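# Cap the LC fibre plug and rest it in manager

## Task

Press the dust cap all the way onto the LC fibre jumper's plug, then lay the plug about level inside one of the rings of the cable manager below the switch. Only the cap may contact the plug's exposed tips. Do not kink or crush the jumper's cord, do not tug hard on its other end, and leave no sharp bend in it. The robot must not fall or finish leaning, and nothing may be knocked over or pushed out of the work area.

## Robot and tools

ROBOT. An omnidirectional wheeled base with a tall column (about 1.7 m). A carriage rides the column (lift_m, 0 to 1 m) and holds two identical six-joint arms, each ending in a two-finger gripper. Arm bases sit about 0.57 m + lift_m above the floor; carriage parts hang about 0.15 m lower. A hand reaches 0.78 m from its shoulder but only about 0.38 m below its arm base. Hand: about 0.16 m long, 0.1 m wide (0.14 m open); fingertips are thin (about 0.005 m) in the closing direction. Parked arm joints 1..6: 0, 0.05, 0.05, 1.45, 0, 0. Cameras: carriage_camera (fixed, forward, tilted about 20 degrees down), left_wrist_camera and right_wrist_camera (looking past the fingertips).

FRAMES. Base frame, metres: origin on the floor beneath the base centre, x forward, y left, z up. left_hand and right_hand are reported in it: the point between that hand's finger pads, plus quat_wxyz (hand z runs along the fingers, fingers open along hand y; an upward-pointing hand with joints 1, 5, 6 at 0 reads 1,0,0,0). Hand readings tend to sit above the true hand, more at long reach. base_odometry is in the odometry frame (the base frame at scene start), counts wheel turns only, so slip shows as travel; heading in rad, left positive, -3.142 to 3.142.

move. One action per call; every key besides cameras and blocking belongs to the action. No action: just returns state and images.
- base: an object with exactly one key, each a relative offset from where the base last measured itself: translate_m (metres, forward +, -2 to 2), strafe_m (metres, left +, -2 to 2), rotate_rad (radians, counter-clockwise/left +, -6.3 to 6.3).
- joints: an object of absolute targets keyed by joint name, each arm named separately. lift_m 0 to 1 m. For left_ and right_ alike: joint1_rad -2.617 to 3.054 (swing about vertical, 0 ahead, + left); joint2_rad 0 to 3.141 (shoulder: 0 upper arm back and level, 1.57 vertical, 3.14 forward and level); joint3_rad 0 to 3.141 (elbow, 0 folded, 3.14 straight); joint4_rad -1.57 to 1.57 (wrist pitch, + lifts fingertips); joint5_rad -1.57 to 1.57 (wrist yaw, + turns fingertips RIGHT); joint6_rad -2.094 to 2.094 (roll about finger axis, + clockwise seen from forearm); gripper_m 0 to 0.093 (pad gap in metres).
- speeds: per-action caps: translate_m and strafe_m 0.02 to 0.5 m/s, rotate_rad 0.05 to 1.57 rad/s, lift_m 0.08 to 0.27 m/s (default 0.25); others default to their maximum.
- min_time_s: 0.1 to 8 s, the shortest duration for this action's arm and gripper motions. Too short a value makes arms lunge and overshoot; 2 s or more keeps paths straighter.
- cameras: list of carriage_camera, left_wrist_camera, right_wrist_camera or all; [] for none.
- blocking: true/omitted waits until everything rests; false returns within about 0.5 s while motion continues. A later move overrides only the joints (or base) it names.
Unknown keys make a call invalid; out-of-range values get it refused. One action lasts at most 15 s; moves time out after 14 s.

wait: seconds 0 to 10, optional cameras; returns early once earlier moves settle. stop: optional cameras; brakes all running motions (not instant: the base coasts). zoom_image: camera plus region [x0, y0, x1, y1] in pixels of that camera's newest image, at most 504 by 504. read_manual: optional section "licences"; no motion. finished_scene: scene, the current scene number (integer 1 to 2); ends the scene for good, so the result must already hold without the robot.

RESULTS. The line move reads done, or the worst status. base_status and joint_status per motion: moving, done (for the base: wheels turned the commanded amount, slip or not), off_target (rested short and may still push), contact_stop or time_out (target dropped, holds where it stopped), stopped (braked by stop), not_followed (a self-collision check withheld arm targets; shown as joint command not followed), limit_stop_at_motor_heat. on_its_own lists uncommanded actions; its held at value is a target, not a reading. pictures names the returned images in order; images may lag the state slightly. motor_effort: percent of maximum, + toward larger joint values, peak of last action in brackets; drive_wheels sign is meaningless. If lift effort keeps dropping while lowering, a hand or load is resting on something. Joint torques: six per arm in joint_positions order, biased and noisy. Motor temperatures: per arm, six joints then gripper. Gripper readings may be a few millimetres off true; reading at first touch means a light grip, about 0.005 m below it means full force. Open well above the reading to release.

SEQUENCING. A refused call, or an uncommanded stop (contact_stop, time_out) appearing in a result, cancels the remaining move, wait and finished_scene calls of that reply; invalid calls do not. Thinking time lets the scene run on, and running moves continue meanwhile.

HAZARDS. Tipping is fatal: worst with carriage high, arms out or loaded, pushing or pulling, or abrupt stops; never drive away from something a hand holds fast. If the base gets pinned, back off about 0.2 m the way it came. Arms have no contact stop; a blocked arm keeps pressing and heats. At 75 °C a MOTOR HOT line appears; at 100 °C the arm goes limp for 30 to 60 s or more, so park arms while idle. Never let the arms hit or squeeze each other (including grippers and fingers). With joint 2 under 0.8 rad, swinging joint 1 outward 0.5 rad or more can hit the column. Bump nothing hard, drop nothing from height. For this job: grip only the cap or the plug body, keep fingers off the plug's bare ferrule tips, keep slack in the cord, and set the plug down level in a manager ring.

Each tool is called after "Call:" as name(argument=value, ...) on one line, values as JSON.

## Session

Call:
move()

Scene clock: 0.00 s.
Joint torques (N m): no reading
Motor temperatures (°C): left_arm=[30 34 38 30 29 33 32] | right_arm=[31 36 36 30 31 30 33]
base_odometry: x=+0.000 y=+0.000 heading=+0.000
base_status: not commanded
joint_positions: lift_m=+0.300 left_joint1_rad=+0.009 left_joint2_rad=+0.036 left_joint3_rad=+0.044 left_joint4_rad=+1.438 left_joint5_rad=-0.049 left_joint6_rad=+0.018 left_gripper_m=+0.09396 right_joint1_rad=+0.000 right_joint2_rad=+0.053 right_joint3_rad=+0.056 right_joint4_rad=+1.416 right_joint5_rad=+0.010 right_joint6_rad=+0.042 right_gripper_m=+0.09396
joint_status: not commanded
motor_effort: lift_m=+35 drive_wheels=+1
left_hand: x=+0.2468 y=+0.3158 z=+1.2848 quat_wxyz=(+0.998, -0.024, +0.063, +0.015) (m; base frame)
right_hand: x=+0.2540 y=-0.3087 z=+1.2873 quat_wxyz=(+0.997, +0.006, +0.076, +0.020) (m; base frame)
pictures: carriage_camera, left_wrist_camera, right_wrist_camera
Images, in order (width x height): carriage_camera 896x504, left_wrist_camera 896x504, right_wrist_camera 896x504.

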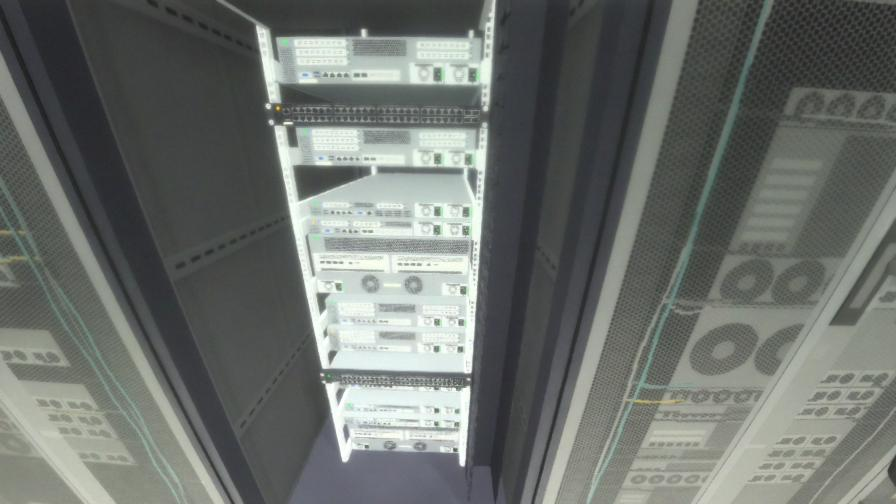

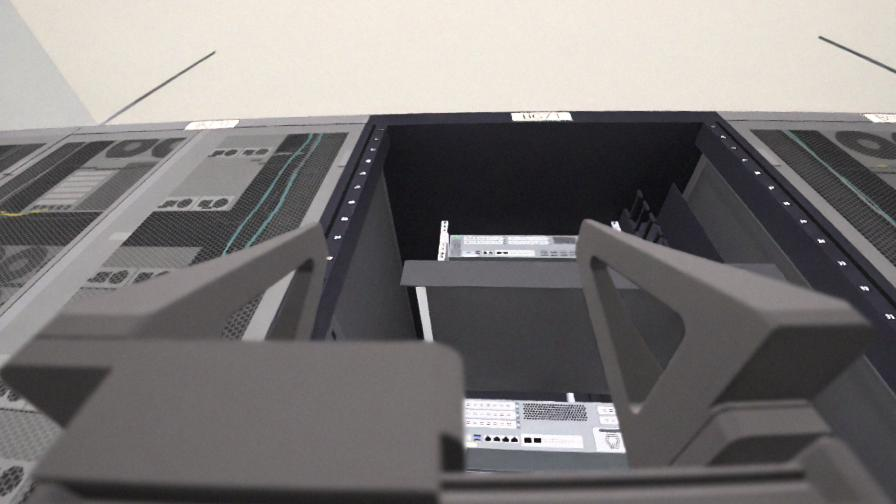

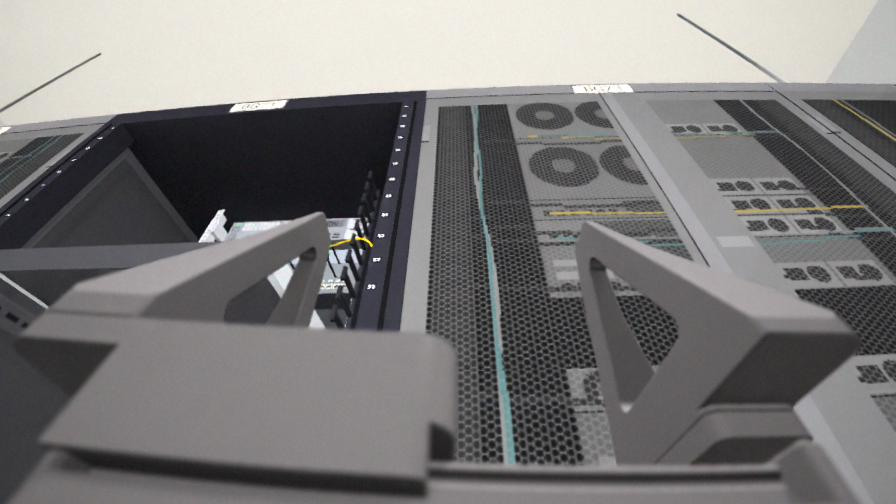

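Call:
zoom_image(camera="carriage_camera", region=[240, 20, 520, 180])

Call:
zoom_image(camera="carriage_camera", region=[280, 320, 520, 470])

Call:
zoom_image(camera="right_wrist_camera", region=[180, 160, 440, 320])

Scaled by 1.800 from the camera's 896x504 image, which has a finer 1280x720 frame.

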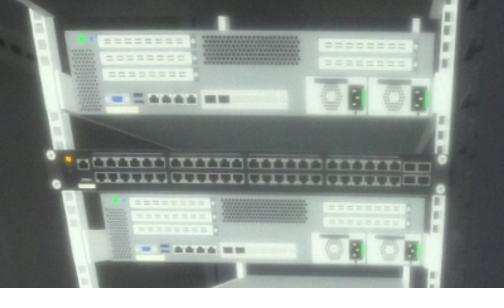

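Scaled by 2.100 from the camera's 896x504 image, which has a finer 1280x720 frame.

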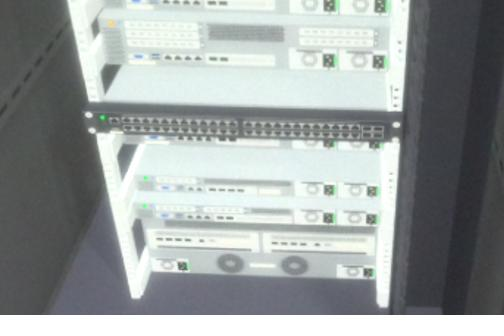

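Scaled by 1.938 from the camera's 896x504 image, which has a finer 1280x720 frame.

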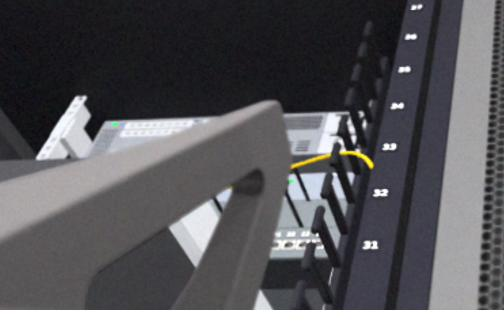

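Call:
move(joints={"lift_m": 0.65}, cameras=["all"])

Scene clock: 9.90 s.
Joint torques (N m): left_arm=[0.06 3.67 6.52 -0.31 0.09 0.03] | right_arm=[-0.05 3.79 5.94 -0.17 -0.02 -0.11]
move: done
base_odometry: x=+0.000 y=+0.000 heading=+0.000
base_status: not commanded
joint_positions: lift_m=+0.650 left_joint1_rad=+0.009 left_joint2_rad=+0.036 left_joint3_rad=+0.044 left_joint4_rad=+1.438 left_joint5_rad=-0.049 left_joint6_rad=+0.018 left_gripper_m=+0.09396 right_joint1_rad=+0.000 right_joint2_rad=+0.053 right_joint3_rad=+0.056 right_joint4_rad=+1.416 right_joint5_rad=+0.010 right_joint6_rad=+0.042 right_gripper_m=+0.09396
joint_status: all done
motor_effort: lift_m=+35(43) drive_wheels=+1(5)
left_hand: x=+0.2468 y=+0.3158 z=+1.6348 quat_wxyz=(+0.998, -0.024, +0.063, +0.015) (m; base frame)
right_hand: x=+0.2540 y=-0.3087 z=+1.6373 quat_wxyz=(+0.997, +0.006, +0.076, +0.020) (m; base frame)
pictures: carriage_camera, left_wrist_camera, right_wrist_camera
Images, in order (width x height): carriage_camera 896x504, left_wrist_camera 896x504, right_wrist_camera 896x504.

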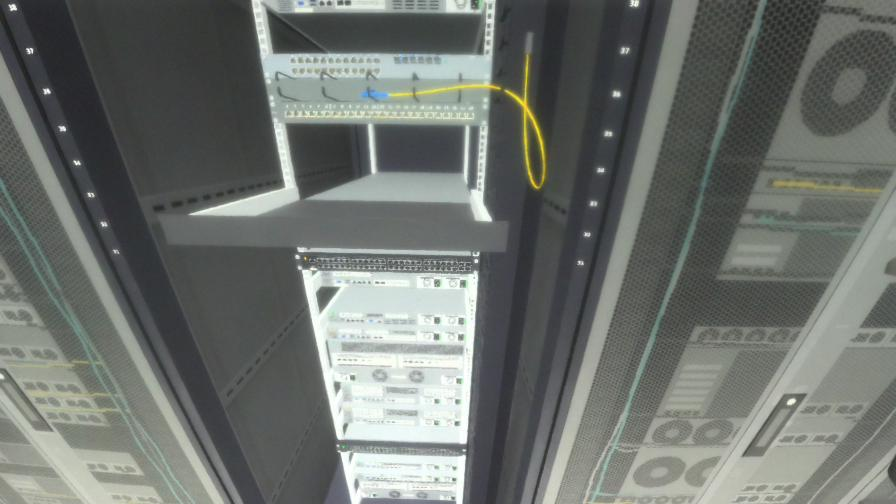

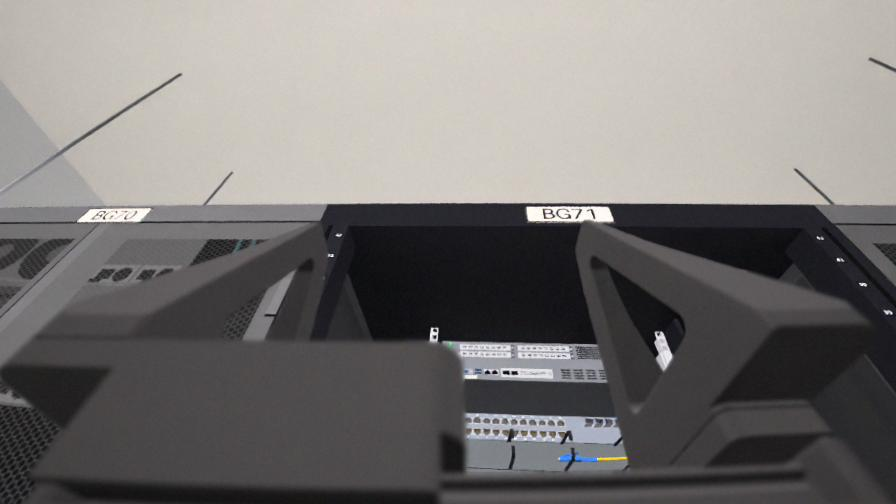

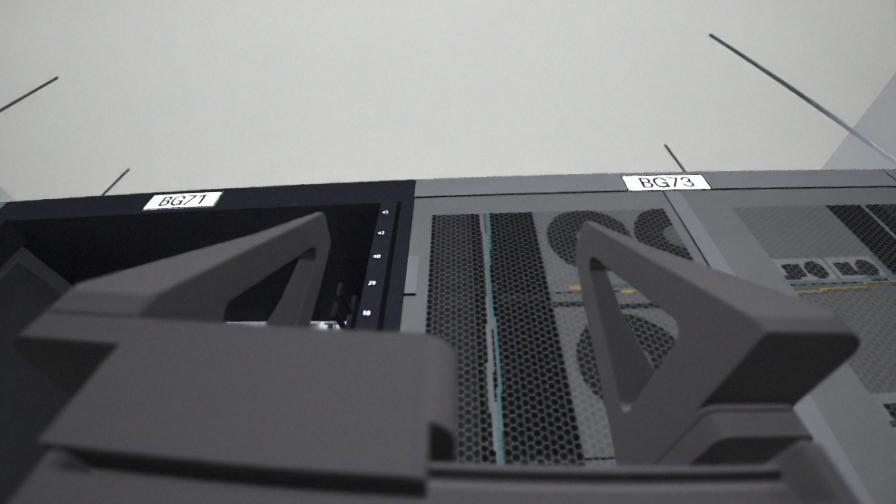

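Call:
zoom_image(camera="carriage_camera", region=[250, 40, 570, 220])

Call:
zoom_image(camera="carriage_camera", region=[260, 50, 420, 140])

Call:
zoom_image(camera="carriage_camera", region=[150, 170, 520, 380])

Scaled by 1.575 from the camera's 896x504 image, which has a finer 1280x720 frame.

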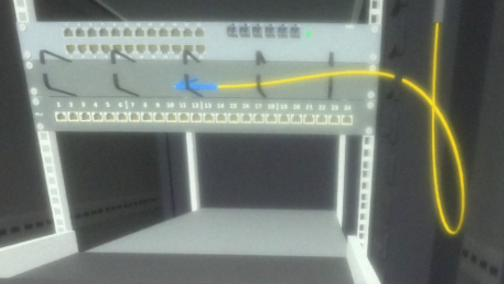

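Scaled by 3.150 from the camera's 896x504 image, which has a finer 1280x720 frame.

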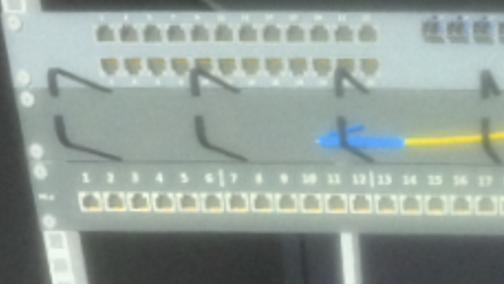

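Scaled by 1.362 from the camera's 896x504 image, which has a finer 1280x720 frame.

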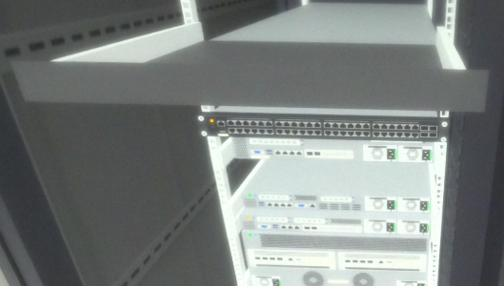

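Call:
move(joints={"lift_m": 1.0}, cameras=["carriage_camera"])

Call:
zoom_image(camera="carriage_camera", region=[140, 220, 560, 440])

Scene clock: 51.07 s.
Joint torques (N m): left_arm=[0.05 3.69 6.5 -0.31 0.09 0.02] | right_arm=[-0.05 3.77 5.93 -0.17 -0.02 -0.11]
move: done
base_odometry: x=+0.000 y=+0.000 heading=+0.000
base_status: not commanded
joint_positions: lift_m=+1.000 left_joint1_rad=+0.009 left_joint2_rad=+0.036 left_joint3_rad=+0.044 left_joint4_rad=+1.438 left_joint5_rad=-0.049 left_joint6_rad=+0.018 left_gripper_m=+0.09396 right_joint1_rad=+0.000 right_joint2_rad=+0.053 right_joint3_rad=+0.056 right_joint4_rad=+1.416 right_joint5_rad=+0.010 right_joint6_rad=+0.042 right_gripper_m=+0.09396
joint_status: all done
motor_effort: lift_m=+35(43) drive_wheels=+2(7)
left_hand: x=+0.2468 y=+0.3158 z=+1.9848 quat_wxyz=(+0.998, -0.024, +0.063, +0.015) (m; base frame)
right_hand: x=+0.2540 y=-0.3087 z=+1.9873 quat_wxyz=(+0.997, +0.006, +0.076, +0.020) (m; base frame)
pictures: carriage_camera
Images, in order (width x height): carriage_camera 896x504.

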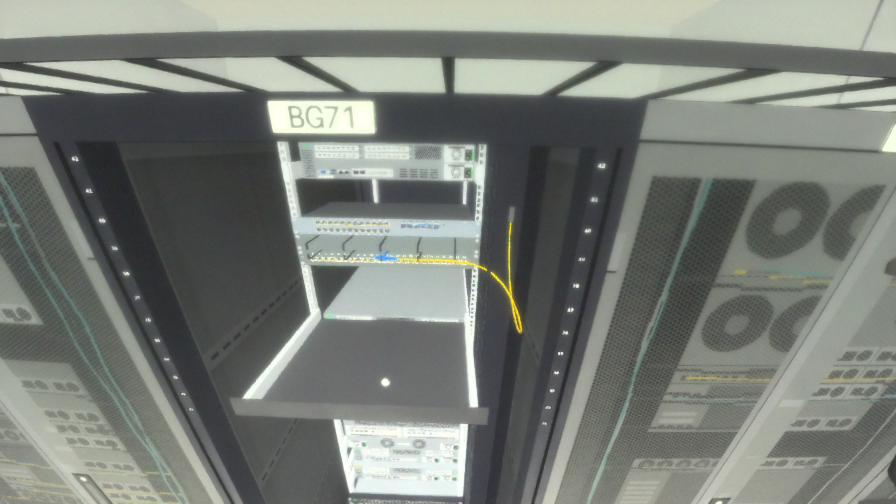

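Scaled by 1.200 from the camera's 896x504 image, which has a finer 1280x720 frame.

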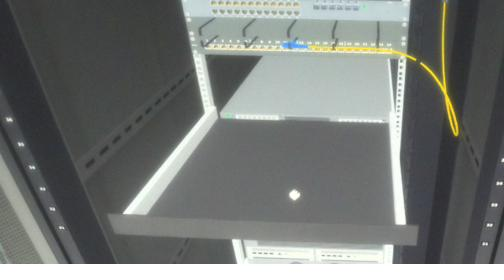

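Call:
zoom_image(camera="carriage_camera", region=[340, 350, 440, 410])

Call:
zoom_image(camera="carriage_camera", region=[290, 200, 490, 320])

Scaled by 5.040 from the camera's 896x504 image, which has a finer 1280x720 frame.

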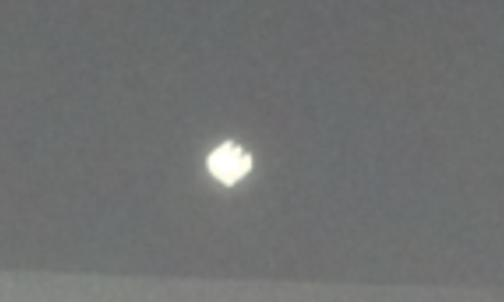

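Scaled by 2.520 from the camera's 896x504 image, which has a finer 1280x720 frame.

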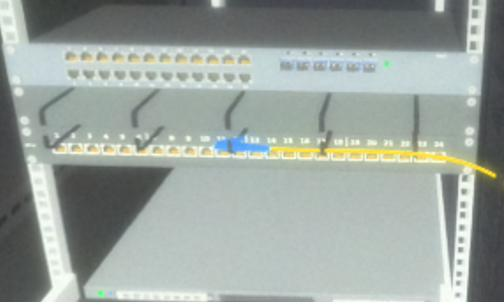

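Call:
move(base={"strafe_m": 0.16}, speeds={"strafe_m": 0.15}, cameras=["carriage_camera"])

Call:
move(base={"translate_m": 0.15}, speeds={"translate_m": 0.1}, cameras=["all"])

Scene clock: 145.30 s.
Joint torques (N m): left_arm=[0.09 3.69 6.52 -0.32 0.1 0.03] | right_arm=[-0.06 3.79 5.91 -0.17 -0.02 -0.12]
move: done
base_odometry: x=+0.000 y=+0.160 heading=+0.001
base_status: done
joint_positions: lift_m=+1.000 left_joint1_rad=+0.009 left_joint2_rad=+0.036 left_joint3_rad=+0.044 left_joint4_rad=+1.438 left_joint5_rad=-0.049 left_joint6_rad=+0.018 left_gripper_m=+0.09396 right_joint1_rad=+0.000 right_joint2_rad=+0.053 right_joint3_rad=+0.056 right_joint4_rad=+1.416 right_joint5_rad=+0.010 right_joint6_rad=+0.042 right_gripper_m=+0.09396
joint_status: not commanded
motor_effort: lift_m=+35(36) drive_wheels=-3(12)
left_hand: x=+0.2468 y=+0.3158 z=+1.9848 quat_wxyz=(+0.998, -0.024, +0.063, +0.015) (m; base frame)
right_hand: x=+0.2540 y=-0.3087 z=+1.9873 quat_wxyz=(+0.997, +0.006, +0.076, +0.020) (m; base frame)
pictures: carriage_camera
Images, in order (width x height): carriage_camera 896x504.

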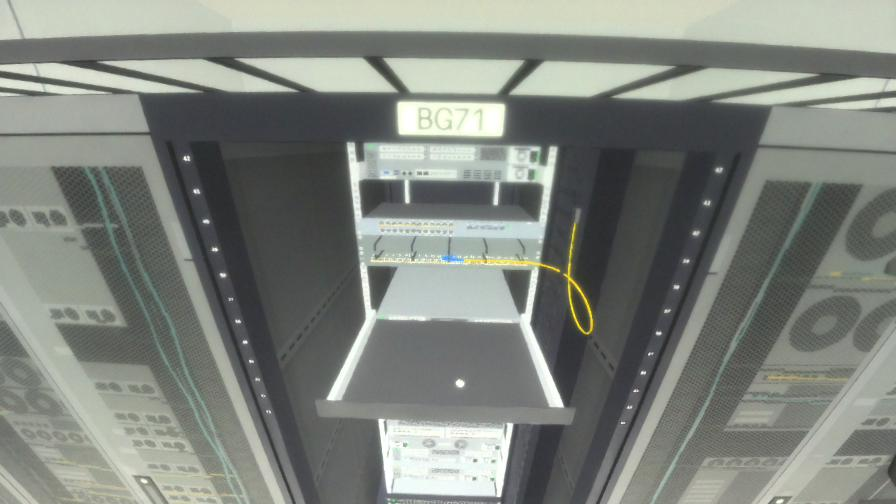

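Scene clock: 147.63 s.
Joint torques (N m): left_arm=[0.09 3.66 6.53 -0.3 0.08 0.02] | right_arm=[-0.06 3.78 5.91 -0.17 -0.01 -0.12]
move: done
base_odometry: x=+0.150 y=+0.160 heading=+0.001
base_status: done
joint_positions: lift_m=+1.000 left_joint1_rad=+0.009 left_joint2_rad=+0.036 left_joint3_rad=+0.044 left_joint4_rad=+1.438 left_joint5_rad=-0.049 left_joint6_rad=+0.018 left_gripper_m=+0.09396 right_joint1_rad=+0.000 right_joint2_rad=+0.053 right_joint3_rad=+0.056 right_joint4_rad=+1.416 right_joint5_rad=+0.010 right_joint6_rad=+0.042 right_gripper_m=+0.09396
joint_status: not commanded
motor_effort: lift_m=+35(35) drive_wheels=-3(12)
left_hand: x=+0.2470 y=+0.3158 z=+1.9848 quat_wxyz=(+0.998, -0.024, +0.063, +0.015) (m; base frame)
right_hand: x=+0.2540 y=-0.3087 z=+1.9873 quat_wxyz=(+0.997, +0.006, +0.076, +0.020) (m; base frame)
pictures: carriage_camera, left_wrist_camera, right_wrist_camera
Images, in order (width x height): carriage_camera 896x504, left_wrist_camera 896x504, right_wrist_camera 896x504.

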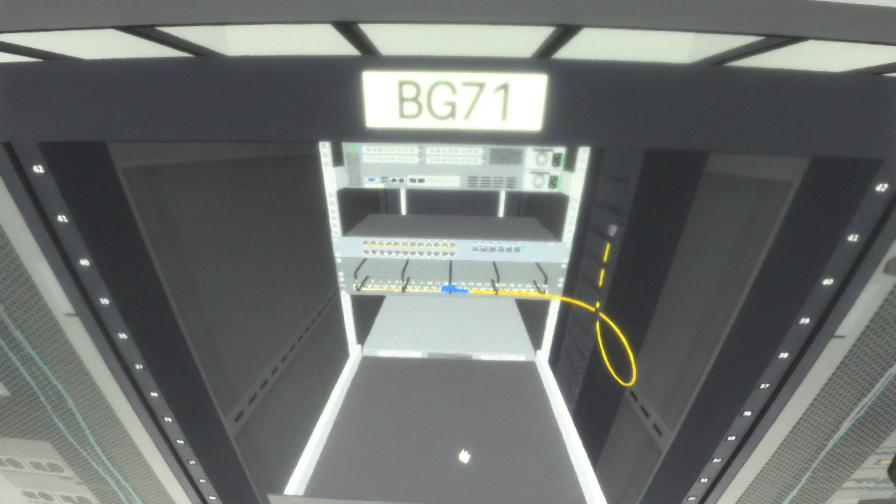

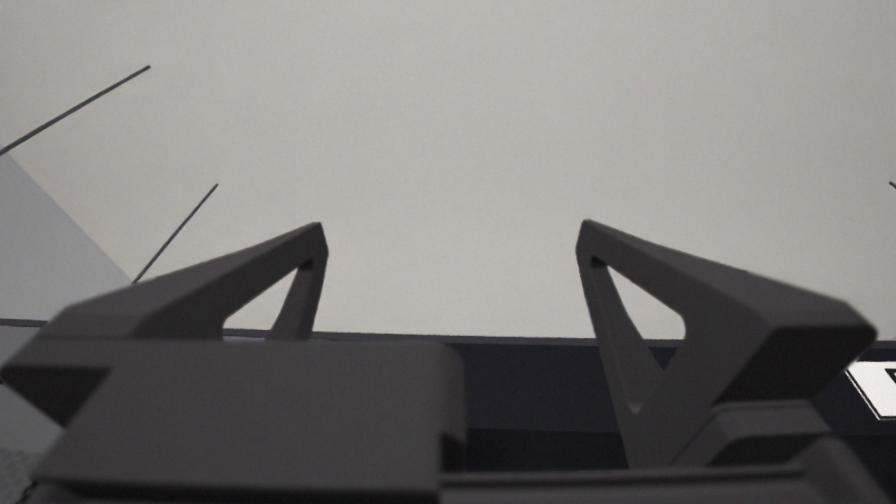

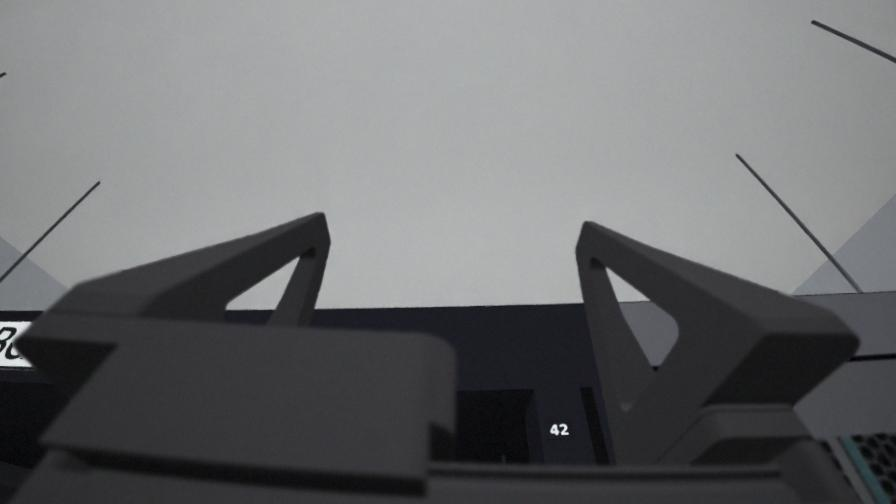

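Call:
move(joints={"left_joint1_rad": -0.947, "left_joint4_rad": 0.0, "left_joint5_rad": 0.0, "left_joint6_rad": 0.0}, min_time_s=2)

Call:
move(joints={"left_joint1_rad": -0.947, "left_joint2_rad": 1.7585, "left_joint3_rad": 1.2537, "left_joint4_rad": -0.695}, min_time_s=2.5, cameras=["all"])

Scene clock: 223.77 s.
Joint torques (N m): left_arm=[-0.55 1.87 8.57 2.05 0.18 -0.1] | right_arm=[-0.06 3.78 5.93 -0.17 -0.02 -0.11]
move: done
base_odometry: x=+0.150 y=+0.160 heading=+0.001
base_status: not commanded
joint_positions: lift_m=+1.000 left_joint1_rad=-0.939 left_joint2_rad=+0.036 left_joint3_rad=+0.044 left_joint4_rad=+0.008 left_joint5_rad=-0.013 left_joint6_rad=+0.011 left_gripper_m=+0.09396 right_joint1_rad=+0.000 right_joint2_rad=+0.053 right_joint3_rad=+0.056 right_joint4_rad=+1.416 right_joint5_rad=+0.010 right_joint6_rad=+0.042 right_gripper_m=+0.09396
joint_status: all done
motor_effort: lift_m=+35(36) drive_wheels=+4(7)
left_hand: x=+0.3639 y=+0.1076 z=+1.7427 quat_wxyz=(+0.639, +0.317, +0.626, -0.315) (m; base frame)
right_hand: x=+0.2540 y=-0.3087 z=+1.9873 quat_wxyz=(+0.997, +0.006, +0.076, +0.020) (m; base frame)
pictures: none

Scene clock: 226.57 s.
Joint torques (N m): left_arm=[-0.54 -6.53 10.62 0.92 0.15 -0.09] | right_arm=[-0.05 3.78 5.93 -0.17 -0.02 -0.12]
Motor temperatures (°C): left_arm=[29 36 43 31 29 33 32] | right_arm=[31 37 40 30 31 30 33]
move: done
base_odometry: x=+0.150 y=+0.160 heading=+0.001
base_status: not commanded
joint_positions: lift_m=+1.000 left_joint1_rad=-0.939 left_joint2_rad=+1.745 left_joint3_rad=+1.218 left_joint4_rad=-0.684 left_joint5_rad=-0.012 left_joint6_rad=+0.011 left_gripper_m=+0.09396 right_joint1_rad=+0.000 right_joint2_rad=+0.053 right_joint3_rad=+0.056 right_joint4_rad=+1.416 right_joint5_rad=+0.010 right_joint6_rad=+0.042 right_gripper_m=+0.09396
joint_status: all done
motor_effort: lift_m=+35(36) drive_wheels=+2(7)
left_hand: x=+0.4500 y=-0.0106 z=+1.6238 quat_wxyz=(+0.162, +0.449, +0.875, -0.075) (m; base frame)
right_hand: x=+0.2540 y=-0.3087 z=+1.9873 quat_wxyz=(+0.997, +0.006, +0.076, +0.020) (m; base frame)
pictures: carriage_camera, left_wrist_camera, right_wrist_camera
Images, in order (width x height): carriage_camera 896x504, left_wrist_camera 896x504, right_wrist_camera 896x504.

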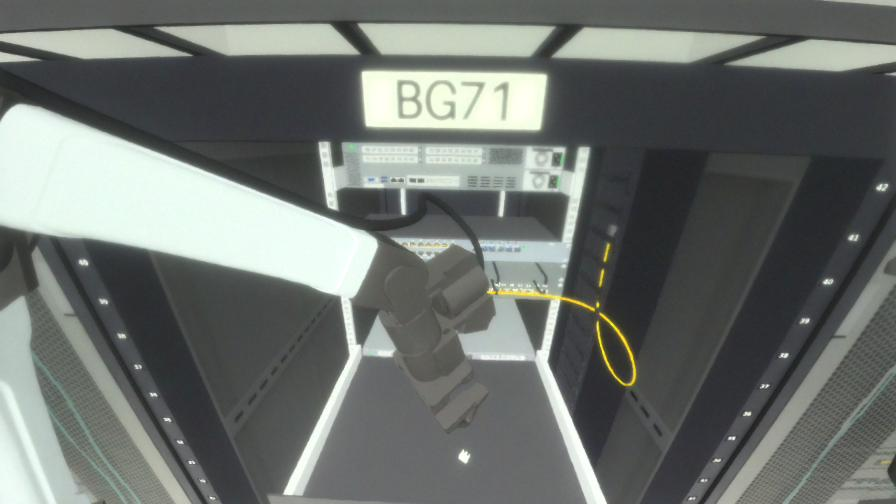

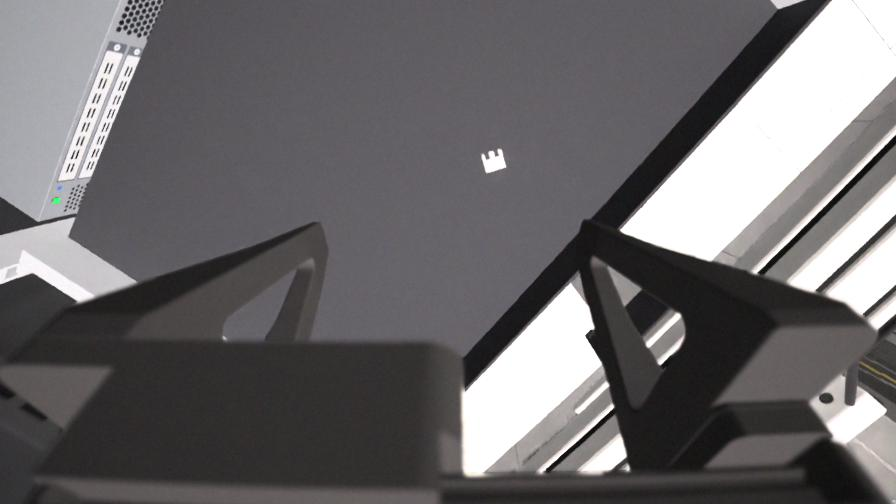

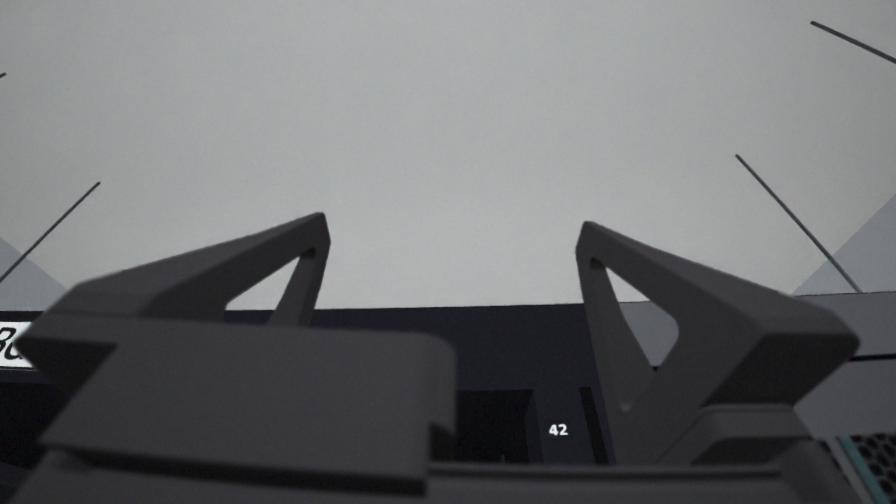

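Call:
zoom_image(camera="left_wrist_camera", region=[440, 120, 560, 200])

Call:
zoom_image(camera="carriage_camera", region=[420, 430, 510, 490])

Scaled by 4.200 from the camera's 896x504 image, which has a finer 1280x720 frame.

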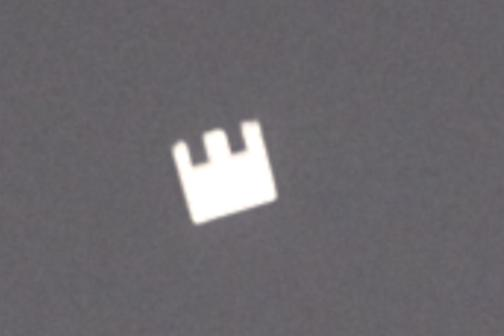

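Scaled by 5.600 from the camera's 896x504 image, which has a finer 1280x720 frame.

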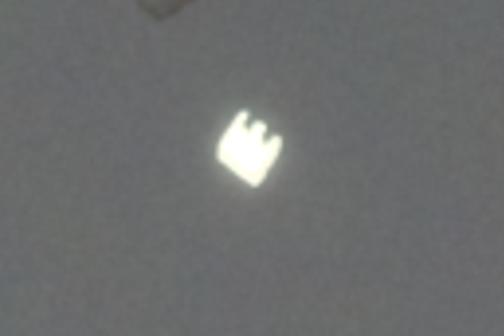

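Call:
move(joints={"left_joint1_rad": -0.45}, min_time_s=1.5)

Call:
move(joints={"right_joint1_rad": 0.8, "right_joint4_rad": 0.0, "right_joint5_rad": 0.0, "right_joint6_rad": 0.0}, min_time_s=2)

Call:
move(joints={"right_joint1_rad": 0.8, "right_joint2_rad": 1.74, "right_joint3_rad": 0.531, "right_joint4_rad": 1.209, "right_joint5_rad": 0.536}, min_time_s=2.5, cameras=["all"])

Scene clock: 264.80 s.
Joint torques (N m): left_arm=[6.57 -6.46 10.14 1.2 -0.53 -0.92] | right_arm=[-0.05 3.78 5.91 -0.17 -0.02 -0.11]
Motor temperatures (°C): left_arm=[30 38 48 31 29 33 32] | right_arm=[31 37 40 30 31 30 33]
move: off_target
base_odometry: x=+0.150 y=+0.160 heading=+0.001
base_status: not commanded
joint_positions: lift_m=+1.000 left_joint1_rad=-0.531 left_joint2_rad=+1.745 left_joint3_rad=+1.222 left_joint4_rad=-0.715 left_joint5_rad=+0.069 left_joint6_rad=+0.099 left_gripper_m=+0.09396 right_joint1_rad=+0.000 right_joint2_rad=+0.053 right_joint3_rad=+0.056 right_joint4_rad=+1.416 right_joint5_rad=+0.010 right_joint6_rad=+0.042 right_gripper_m=+0.09396
joint_status: left_joint1_rad off_target (ended at -0.531, target -0.450)
motor_effort: lift_m=+35(36) drive_wheels=+3(5)
left_hand: x=+0.5446 y=+0.0997 z=+1.6233 quat_wxyz=(+0.155, +0.311, +0.935, -0.069) (m; base frame)
right_hand: x=+0.2540 y=-0.3087 z=+1.9873 quat_wxyz=(+0.997, +0.006, +0.076, +0.020) (m; base frame)
pictures: none

Scene clock: 267.23 s.
Joint torques (N m): left_arm=[6.53 -6.39 10.17 1.22 -0.54 -0.92] | right_arm=[0.5 1.73 7.99 2.42 -0.1 -0.23]
move: done
base_odometry: x=+0.150 y=+0.160 heading=+0.001
base_status: not commanded
joint_positions: lift_m=+1.000 left_joint1_rad=-0.530 left_joint2_rad=+1.745 left_joint3_rad=+1.222 left_joint4_rad=-0.716 left_joint5_rad=+0.069 left_joint6_rad=+0.100 left_gripper_m=+0.09396 right_joint1_rad=+0.795 right_joint2_rad=+0.053 right_joint3_rad=+0.056 right_joint4_rad=+0.019 right_joint5_rad=+0.009 right_joint6_rad=+0.010 right_gripper_m=+0.09396
joint_status: all done
motor_effort: lift_m=+35(36) drive_wheels=-1(8)
left_hand: x=+0.5445 y=+0.1000 z=+1.6232 quat_wxyz=(+0.154, +0.311, +0.935, -0.069) (m; base frame)
right_hand: x=+0.3909 y=-0.1302 z=+1.7475 quat_wxyz=(+0.659, -0.264, +0.648, +0.277) (m; base frame)
pictures: none

Scene clock: 270.13 s.
Joint torques (N m): left_arm=[6.48 -6.37 10.1 1.24 -0.56 -0.95] | right_arm=[0.5 -5.87 7.1 2.55 0.11 -0.23]
move: done
base_odometry: x=+0.150 y=+0.160 heading=+0.001
base_status: not commanded
joint_positions: lift_m=+1.000 left_joint1_rad=-0.529 left_joint2_rad=+1.744 left_joint3_rad=+1.223 left_joint4_rad=-0.718 left_joint5_rad=+0.072 left_joint6_rad=+0.103 left_gripper_m=+0.09396 right_joint1_rad=+0.795 right_joint2_rad=+1.726 right_joint3_rad=+0.511 right_joint4_rad=+1.207 right_joint5_rad=+0.526 right_joint6_rad=+0.009 right_gripper_m=+0.09396
joint_status: all done
motor_effort: lift_m=+35(36) drive_wheels=+3(7)
left_hand: x=+0.5441 y=+0.1001 z=+1.6233 quat_wxyz=(+0.153, +0.312, +0.935, -0.069) (m; base frame)
right_hand: x=+0.5766 y=-0.0636 z=+1.7176 quat_wxyz=(+0.698, -0.093, +0.704, +0.096) (m; base frame)
pictures: carriage_camera, left_wrist_camera, right_wrist_camera
Images, in order (width x height): carriage_camera 896x504, left_wrist_camera 896x504, right_wrist_camera 896x504.

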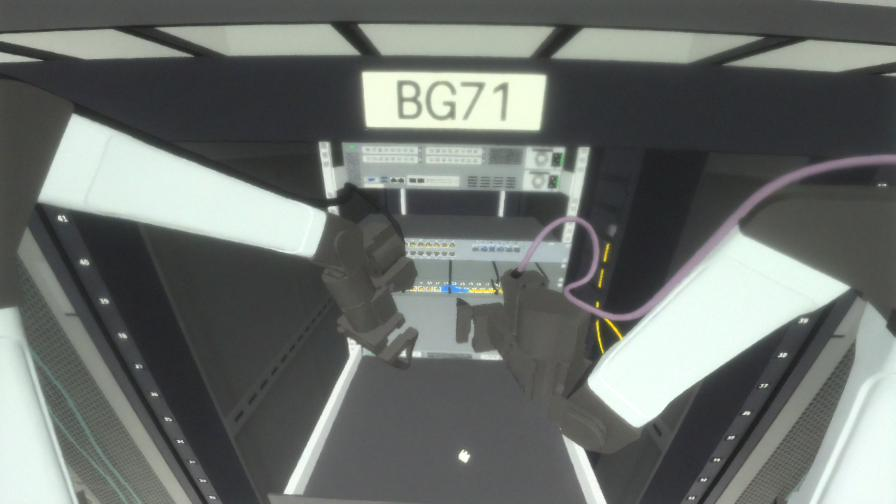

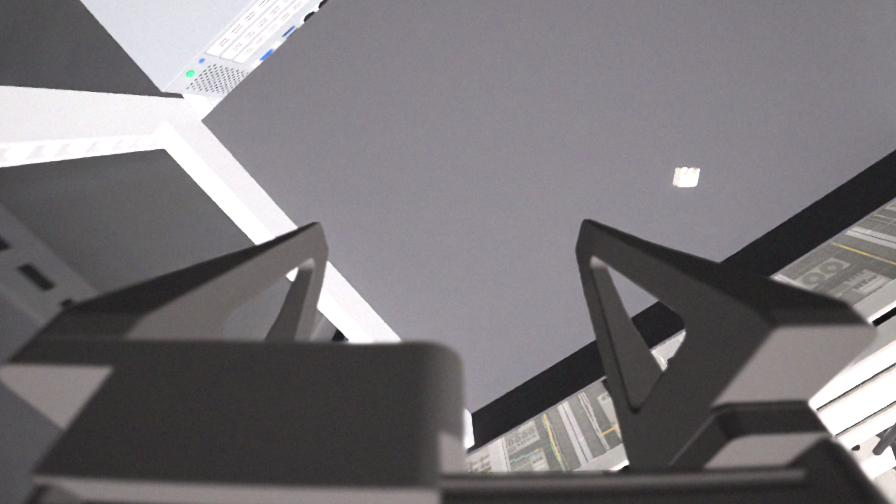

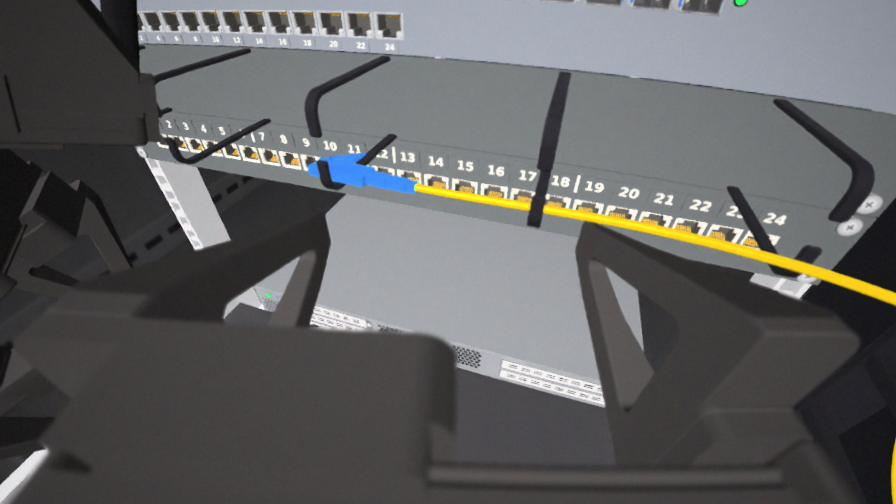

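Call:
move(joints={"left_joint1_rad": -0.7, "left_joint5_rad": 0.0, "left_joint6_rad": 0.0}, min_time_s=1.5, cameras=["carriage_camera", "left_wrist_camera"])

Call:
zoom_image(camera="right_wrist_camera", region=[270, 90, 470, 220])

Call:
zoom_image(camera="right_wrist_camera", region=[130, 20, 896, 320])

Scene clock: 281.27 s.
Joint torques (N m): left_arm=[-0.5 -6.39 9.98 1.15 -0.06 -0.1] | right_arm=[0.5 -5.89 7.09 2.52 0.09 -0.23]
move: done
base_odometry: x=+0.150 y=+0.160 heading=+0.001
base_status: not commanded
joint_positions: lift_m=+1.000 left_joint1_rad=-0.693 left_joint2_rad=+1.744 left_joint3_rad=+1.224 left_joint4_rad=-0.709 left_joint5_rad=+0.014 left_joint6_rad=+0.011 left_gripper_m=+0.09396 right_joint1_rad=+0.795 right_joint2_rad=+1.726 right_joint3_rad=+0.511 right_joint4_rad=+1.209 right_joint5_rad=+0.528 right_joint6_rad=+0.009 right_gripper_m=+0.09396
joint_status: all done
motor_effort: lift_m=+35(36) drive_wheels=+1(6)
left_hand: x=+0.5146 y=+0.0551 z=+1.6242 quat_wxyz=(+0.158, +0.341, +0.924, -0.063) (m; base frame)
right_hand: x=+0.5767 y=-0.0639 z=+1.7181 quat_wxyz=(+0.699, -0.092, +0.703, +0.096) (m; base frame)
pictures: carriage_camera, left_wrist_camera
Images, in order (width x height): carriage_camera 896x504, left_wrist_camera 896x504.

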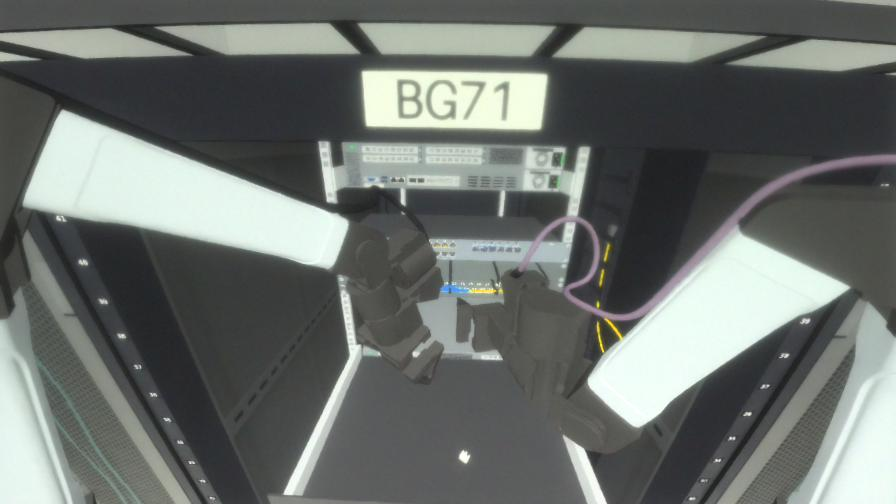

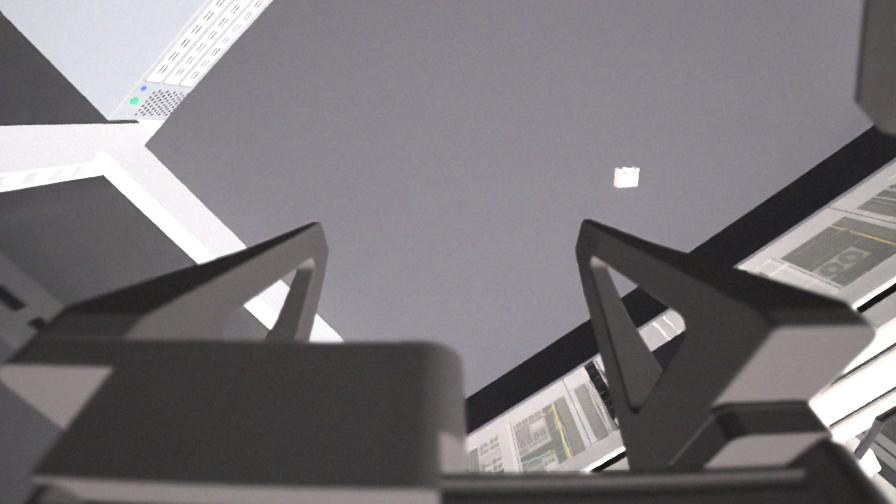

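This scene's latest camera images include none from right_wrist_camera. They are from: carriage_camera, left_wrist_camera. right_wrist_camera's image comes with the result of a call that names it in "cameras".

This scene's latest camera images include none from right_wrist_camera. They are from: carriage_camera, left_wrist_camera. right_wrist_camera's image comes with the result of a call that names it in "cameras".

Call:
move(cameras=["right_wrist_camera"])

Call:
zoom_image(camera="right_wrist_camera", region=[270, 90, 470, 220])

Call:
zoom_image(camera="right_wrist_camera", region=[392, 60, 896, 340])

Scene clock: 288.40 s.
Joint torques (N m): left_arm=[-0.51 -6.41 9.98 1.15 -0.06 -0.09] | right_arm=[0.51 -5.89 7.08 2.52 0.1 -0.22]
Motor temperatures (°C): left_arm=[31 39 50 32 29 34 32] | right_arm=[31 37 42 34 31 30 33]
base_odometry: x=+0.150 y=+0.160 heading=+0.001
base_status: not commanded
joint_positions: lift_m=+1.000 left_joint1_rad=-0.693 left_joint2_rad=+1.744 left_joint3_rad=+1.224 left_joint4_rad=-0.709 left_joint5_rad=+0.013 left_joint6_rad=+0.011 left_gripper_m=+0.09396 right_joint1_rad=+0.795 right_joint2_rad=+1.726 right_joint3_rad=+0.511 right_joint4_rad=+1.209 right_joint5_rad=+0.528 right_joint6_rad=+0.009 right_gripper_m=+0.09396
joint_status: all done
motor_effort: lift_m=+35(36) drive_wheels=+1(6)
left_hand: x=+0.5146 y=+0.0552 z=+1.6242 quat_wxyz=(+0.158, +0.341, +0.924, -0.063) (m; base frame)
right_hand: x=+0.5767 y=-0.0639 z=+1.7181 quat_wxyz=(+0.699, -0.092, +0.703, +0.096) (m; base frame)
pictures: right_wrist_camera
Images, in order (width x height): right_wrist_camera 896x504.

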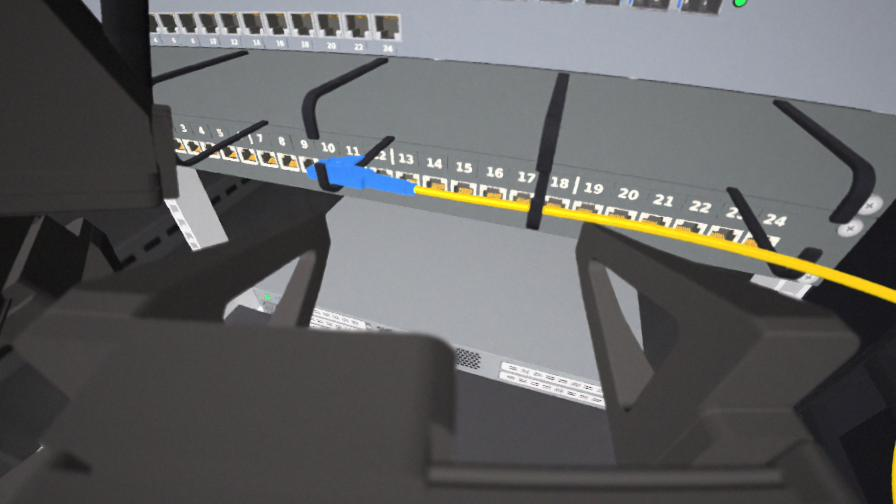

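Scaled by 2.520 from the camera's 896x504 image, which has a finer 1280x720 frame.

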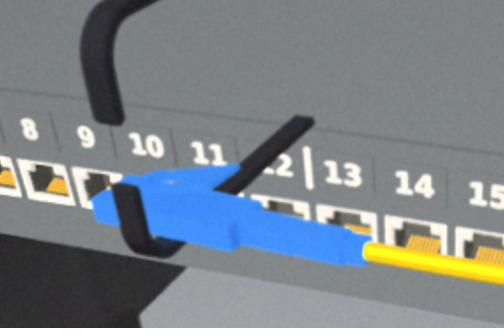

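Scaled by 1.000.

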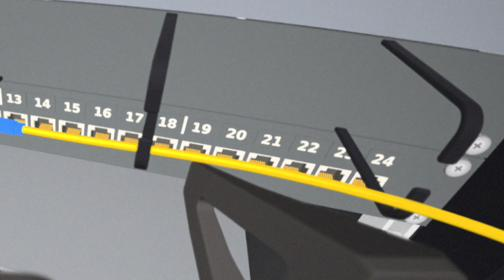

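Call:
move(joints={"right_joint1_rad": 0.648, "right_joint2_rad": 1.625, "right_joint3_rad": 0.378, "right_joint4_rad": 1.247, "right_joint5_rad": 0.379}, min_time_s=1.5, cameras=["right_wrist_camera"])

Call:
zoom_image(camera="right_wrist_camera", region=[150, 60, 402, 220])

Scene clock: 377.87 s.
Joint torques (N m): left_arm=[-0.49 -6.42 9.98 1.14 -0.06 -0.09] | right_arm=[-0.65 -7.94 4.07 2.6 -0.07 -0.22]
Motor temperatures (°C): left_arm=[30 40 55 33 29 33 32] | right_arm=[31 38 44 41 31 30 33]
move: done
base_odometry: x=+0.150 y=+0.160 heading=+0.001
base_status: not commanded
joint_positions: lift_m=+1.000 left_joint1_rad=-0.693 left_joint2_rad=+1.744 left_joint3_rad=+1.224 left_joint4_rad=-0.708 left_joint5_rad=+0.013 left_joint6_rad=+0.011 left_gripper_m=+0.09396 right_joint1_rad=+0.654 right_joint2_rad=+1.643 right_joint3_rad=+0.390 right_joint4_rad=+1.246 right_joint5_rad=+0.390 right_joint6_rad=+0.009 right_gripper_m=+0.09396
joint_status: all done
motor_effort: lift_m=+35(36) drive_wheels=+3(6)
left_hand: x=+0.5148 y=+0.0552 z=+1.6242 quat_wxyz=(+0.158, +0.341, +0.924, -0.063) (m; base frame)
right_hand: x=+0.5790 y=-0.1113 z=+1.7152 quat_wxyz=(+0.698, -0.091, +0.703, +0.095) (m; base frame)
pictures: right_wrist_camera
Images, in order (width x height): right_wrist_camera 896x504.

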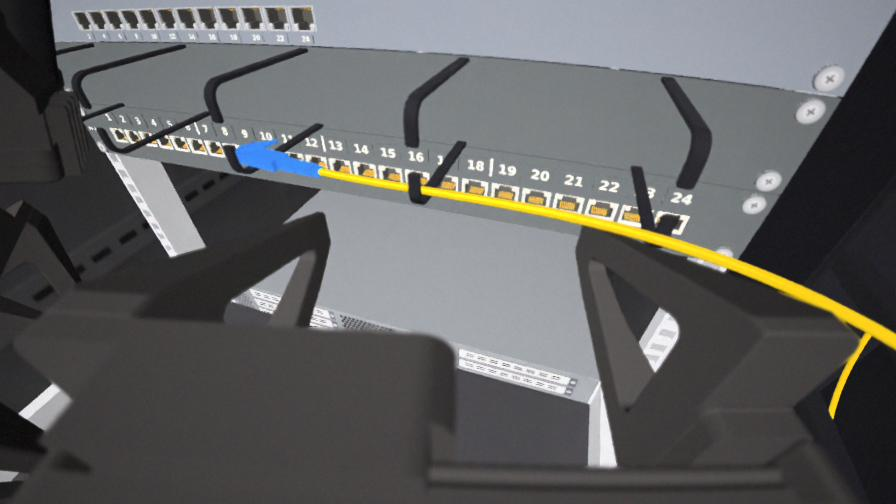

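Scaled by 2.000 from the camera's 896x504 image, which has a finer 1280x720 frame.

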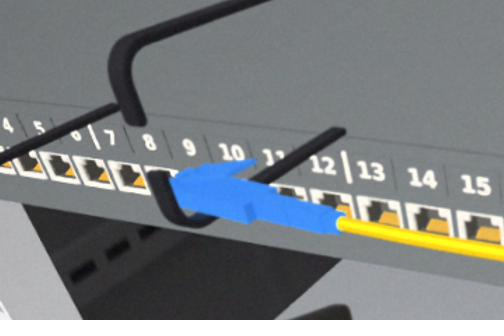

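Call:
move(joints={"right_joint1_rad": 0.6, "right_joint2_rad": 0.05, "right_joint3_rad": 0.05, "right_joint4_rad": 0.8, "right_joint5_rad": 0.0}, min_time_s=2)

Call:
move(joints={"right_joint1_rad": 0.0, "right_joint4_rad": 1.45}, min_time_s=1.5)

Scene clock: 510.17 s.
Joint torques (N m): left_arm=[-0.49 -6.43 9.99 1.12 -0.04 -0.09] | right_arm=[-0.68 1.84 5.68 1.23 -0.11 -0.22]
Motor temperatures (°C): left_arm=[29 41 58 34 29 33 32] | right_arm=[31 39 39 48 31 30 33]
move: done
base_odometry: x=+0.150 y=+0.160 heading=+0.001
base_status: not commanded
joint_positions: lift_m=+1.000 left_joint1_rad=-0.693 left_joint2_rad=+1.744 left_joint3_rad=+1.224 left_joint4_rad=-0.705 left_joint5_rad=+0.011 left_joint6_rad=+0.011 left_gripper_m=+0.09396 right_joint1_rad=+0.606 right_joint2_rad=+0.059 right_joint3_rad=+0.065 right_joint4_rad=+0.815 right_joint5_rad=+0.011 right_joint6_rad=+0.009 right_gripper_m=+0.09396
joint_status: all done
motor_effort: lift_m=+35(36) drive_wheels=-1(6)
left_hand: x=+0.5155 y=+0.0548 z=+1.6245 quat_wxyz=(+0.160, +0.341, +0.924, -0.063) (m; base frame)
right_hand: x=+0.3561 y=-0.2116 z=+1.9261 quat_wxyz=(+0.887, -0.103, +0.351, +0.280) (m; base frame)
pictures: none

Scene clock: 512.07 s.
Joint torques (N m): left_arm=[-0.49 -6.41 10 1.12 -0.04 -0.09] | right_arm=[-0.69 3.04 4.45 -0.1 -0.1 -0.22]
Motor temperatures (°C): left_arm=[29 41 58 35 29 33 32] | right_arm=[31 39 39 48 31 30 33]
move: done
base_odometry: x=+0.150 y=+0.160 heading=+0.001
base_status: not commanded
joint_positions: lift_m=+1.000 left_joint1_rad=-0.693 left_joint2_rad=+1.744 left_joint3_rad=+1.224 left_joint4_rad=-0.705 left_joint5_rad=+0.011 left_joint6_rad=+0.011 left_gripper_m=+0.09396 right_joint1_rad=+0.006 right_joint2_rad=+0.059 right_joint3_rad=+0.065 right_joint4_rad=+1.440 right_joint5_rad=+0.008 right_joint6_rad=+0.009 right_gripper_m=+0.09396
joint_status: all done
motor_effort: lift_m=+35(35) drive_wheels=+1(6)
left_hand: x=+0.5155 y=+0.0548 z=+1.6245 quat_wxyz=(+0.160, +0.341, +0.924, -0.063) (m; base frame)
right_hand: x=+0.2473 y=-0.3080 z=+1.9906 quat_wxyz=(+0.998, +0.004, +0.062, +0.007) (m; base frame)
pictures: none


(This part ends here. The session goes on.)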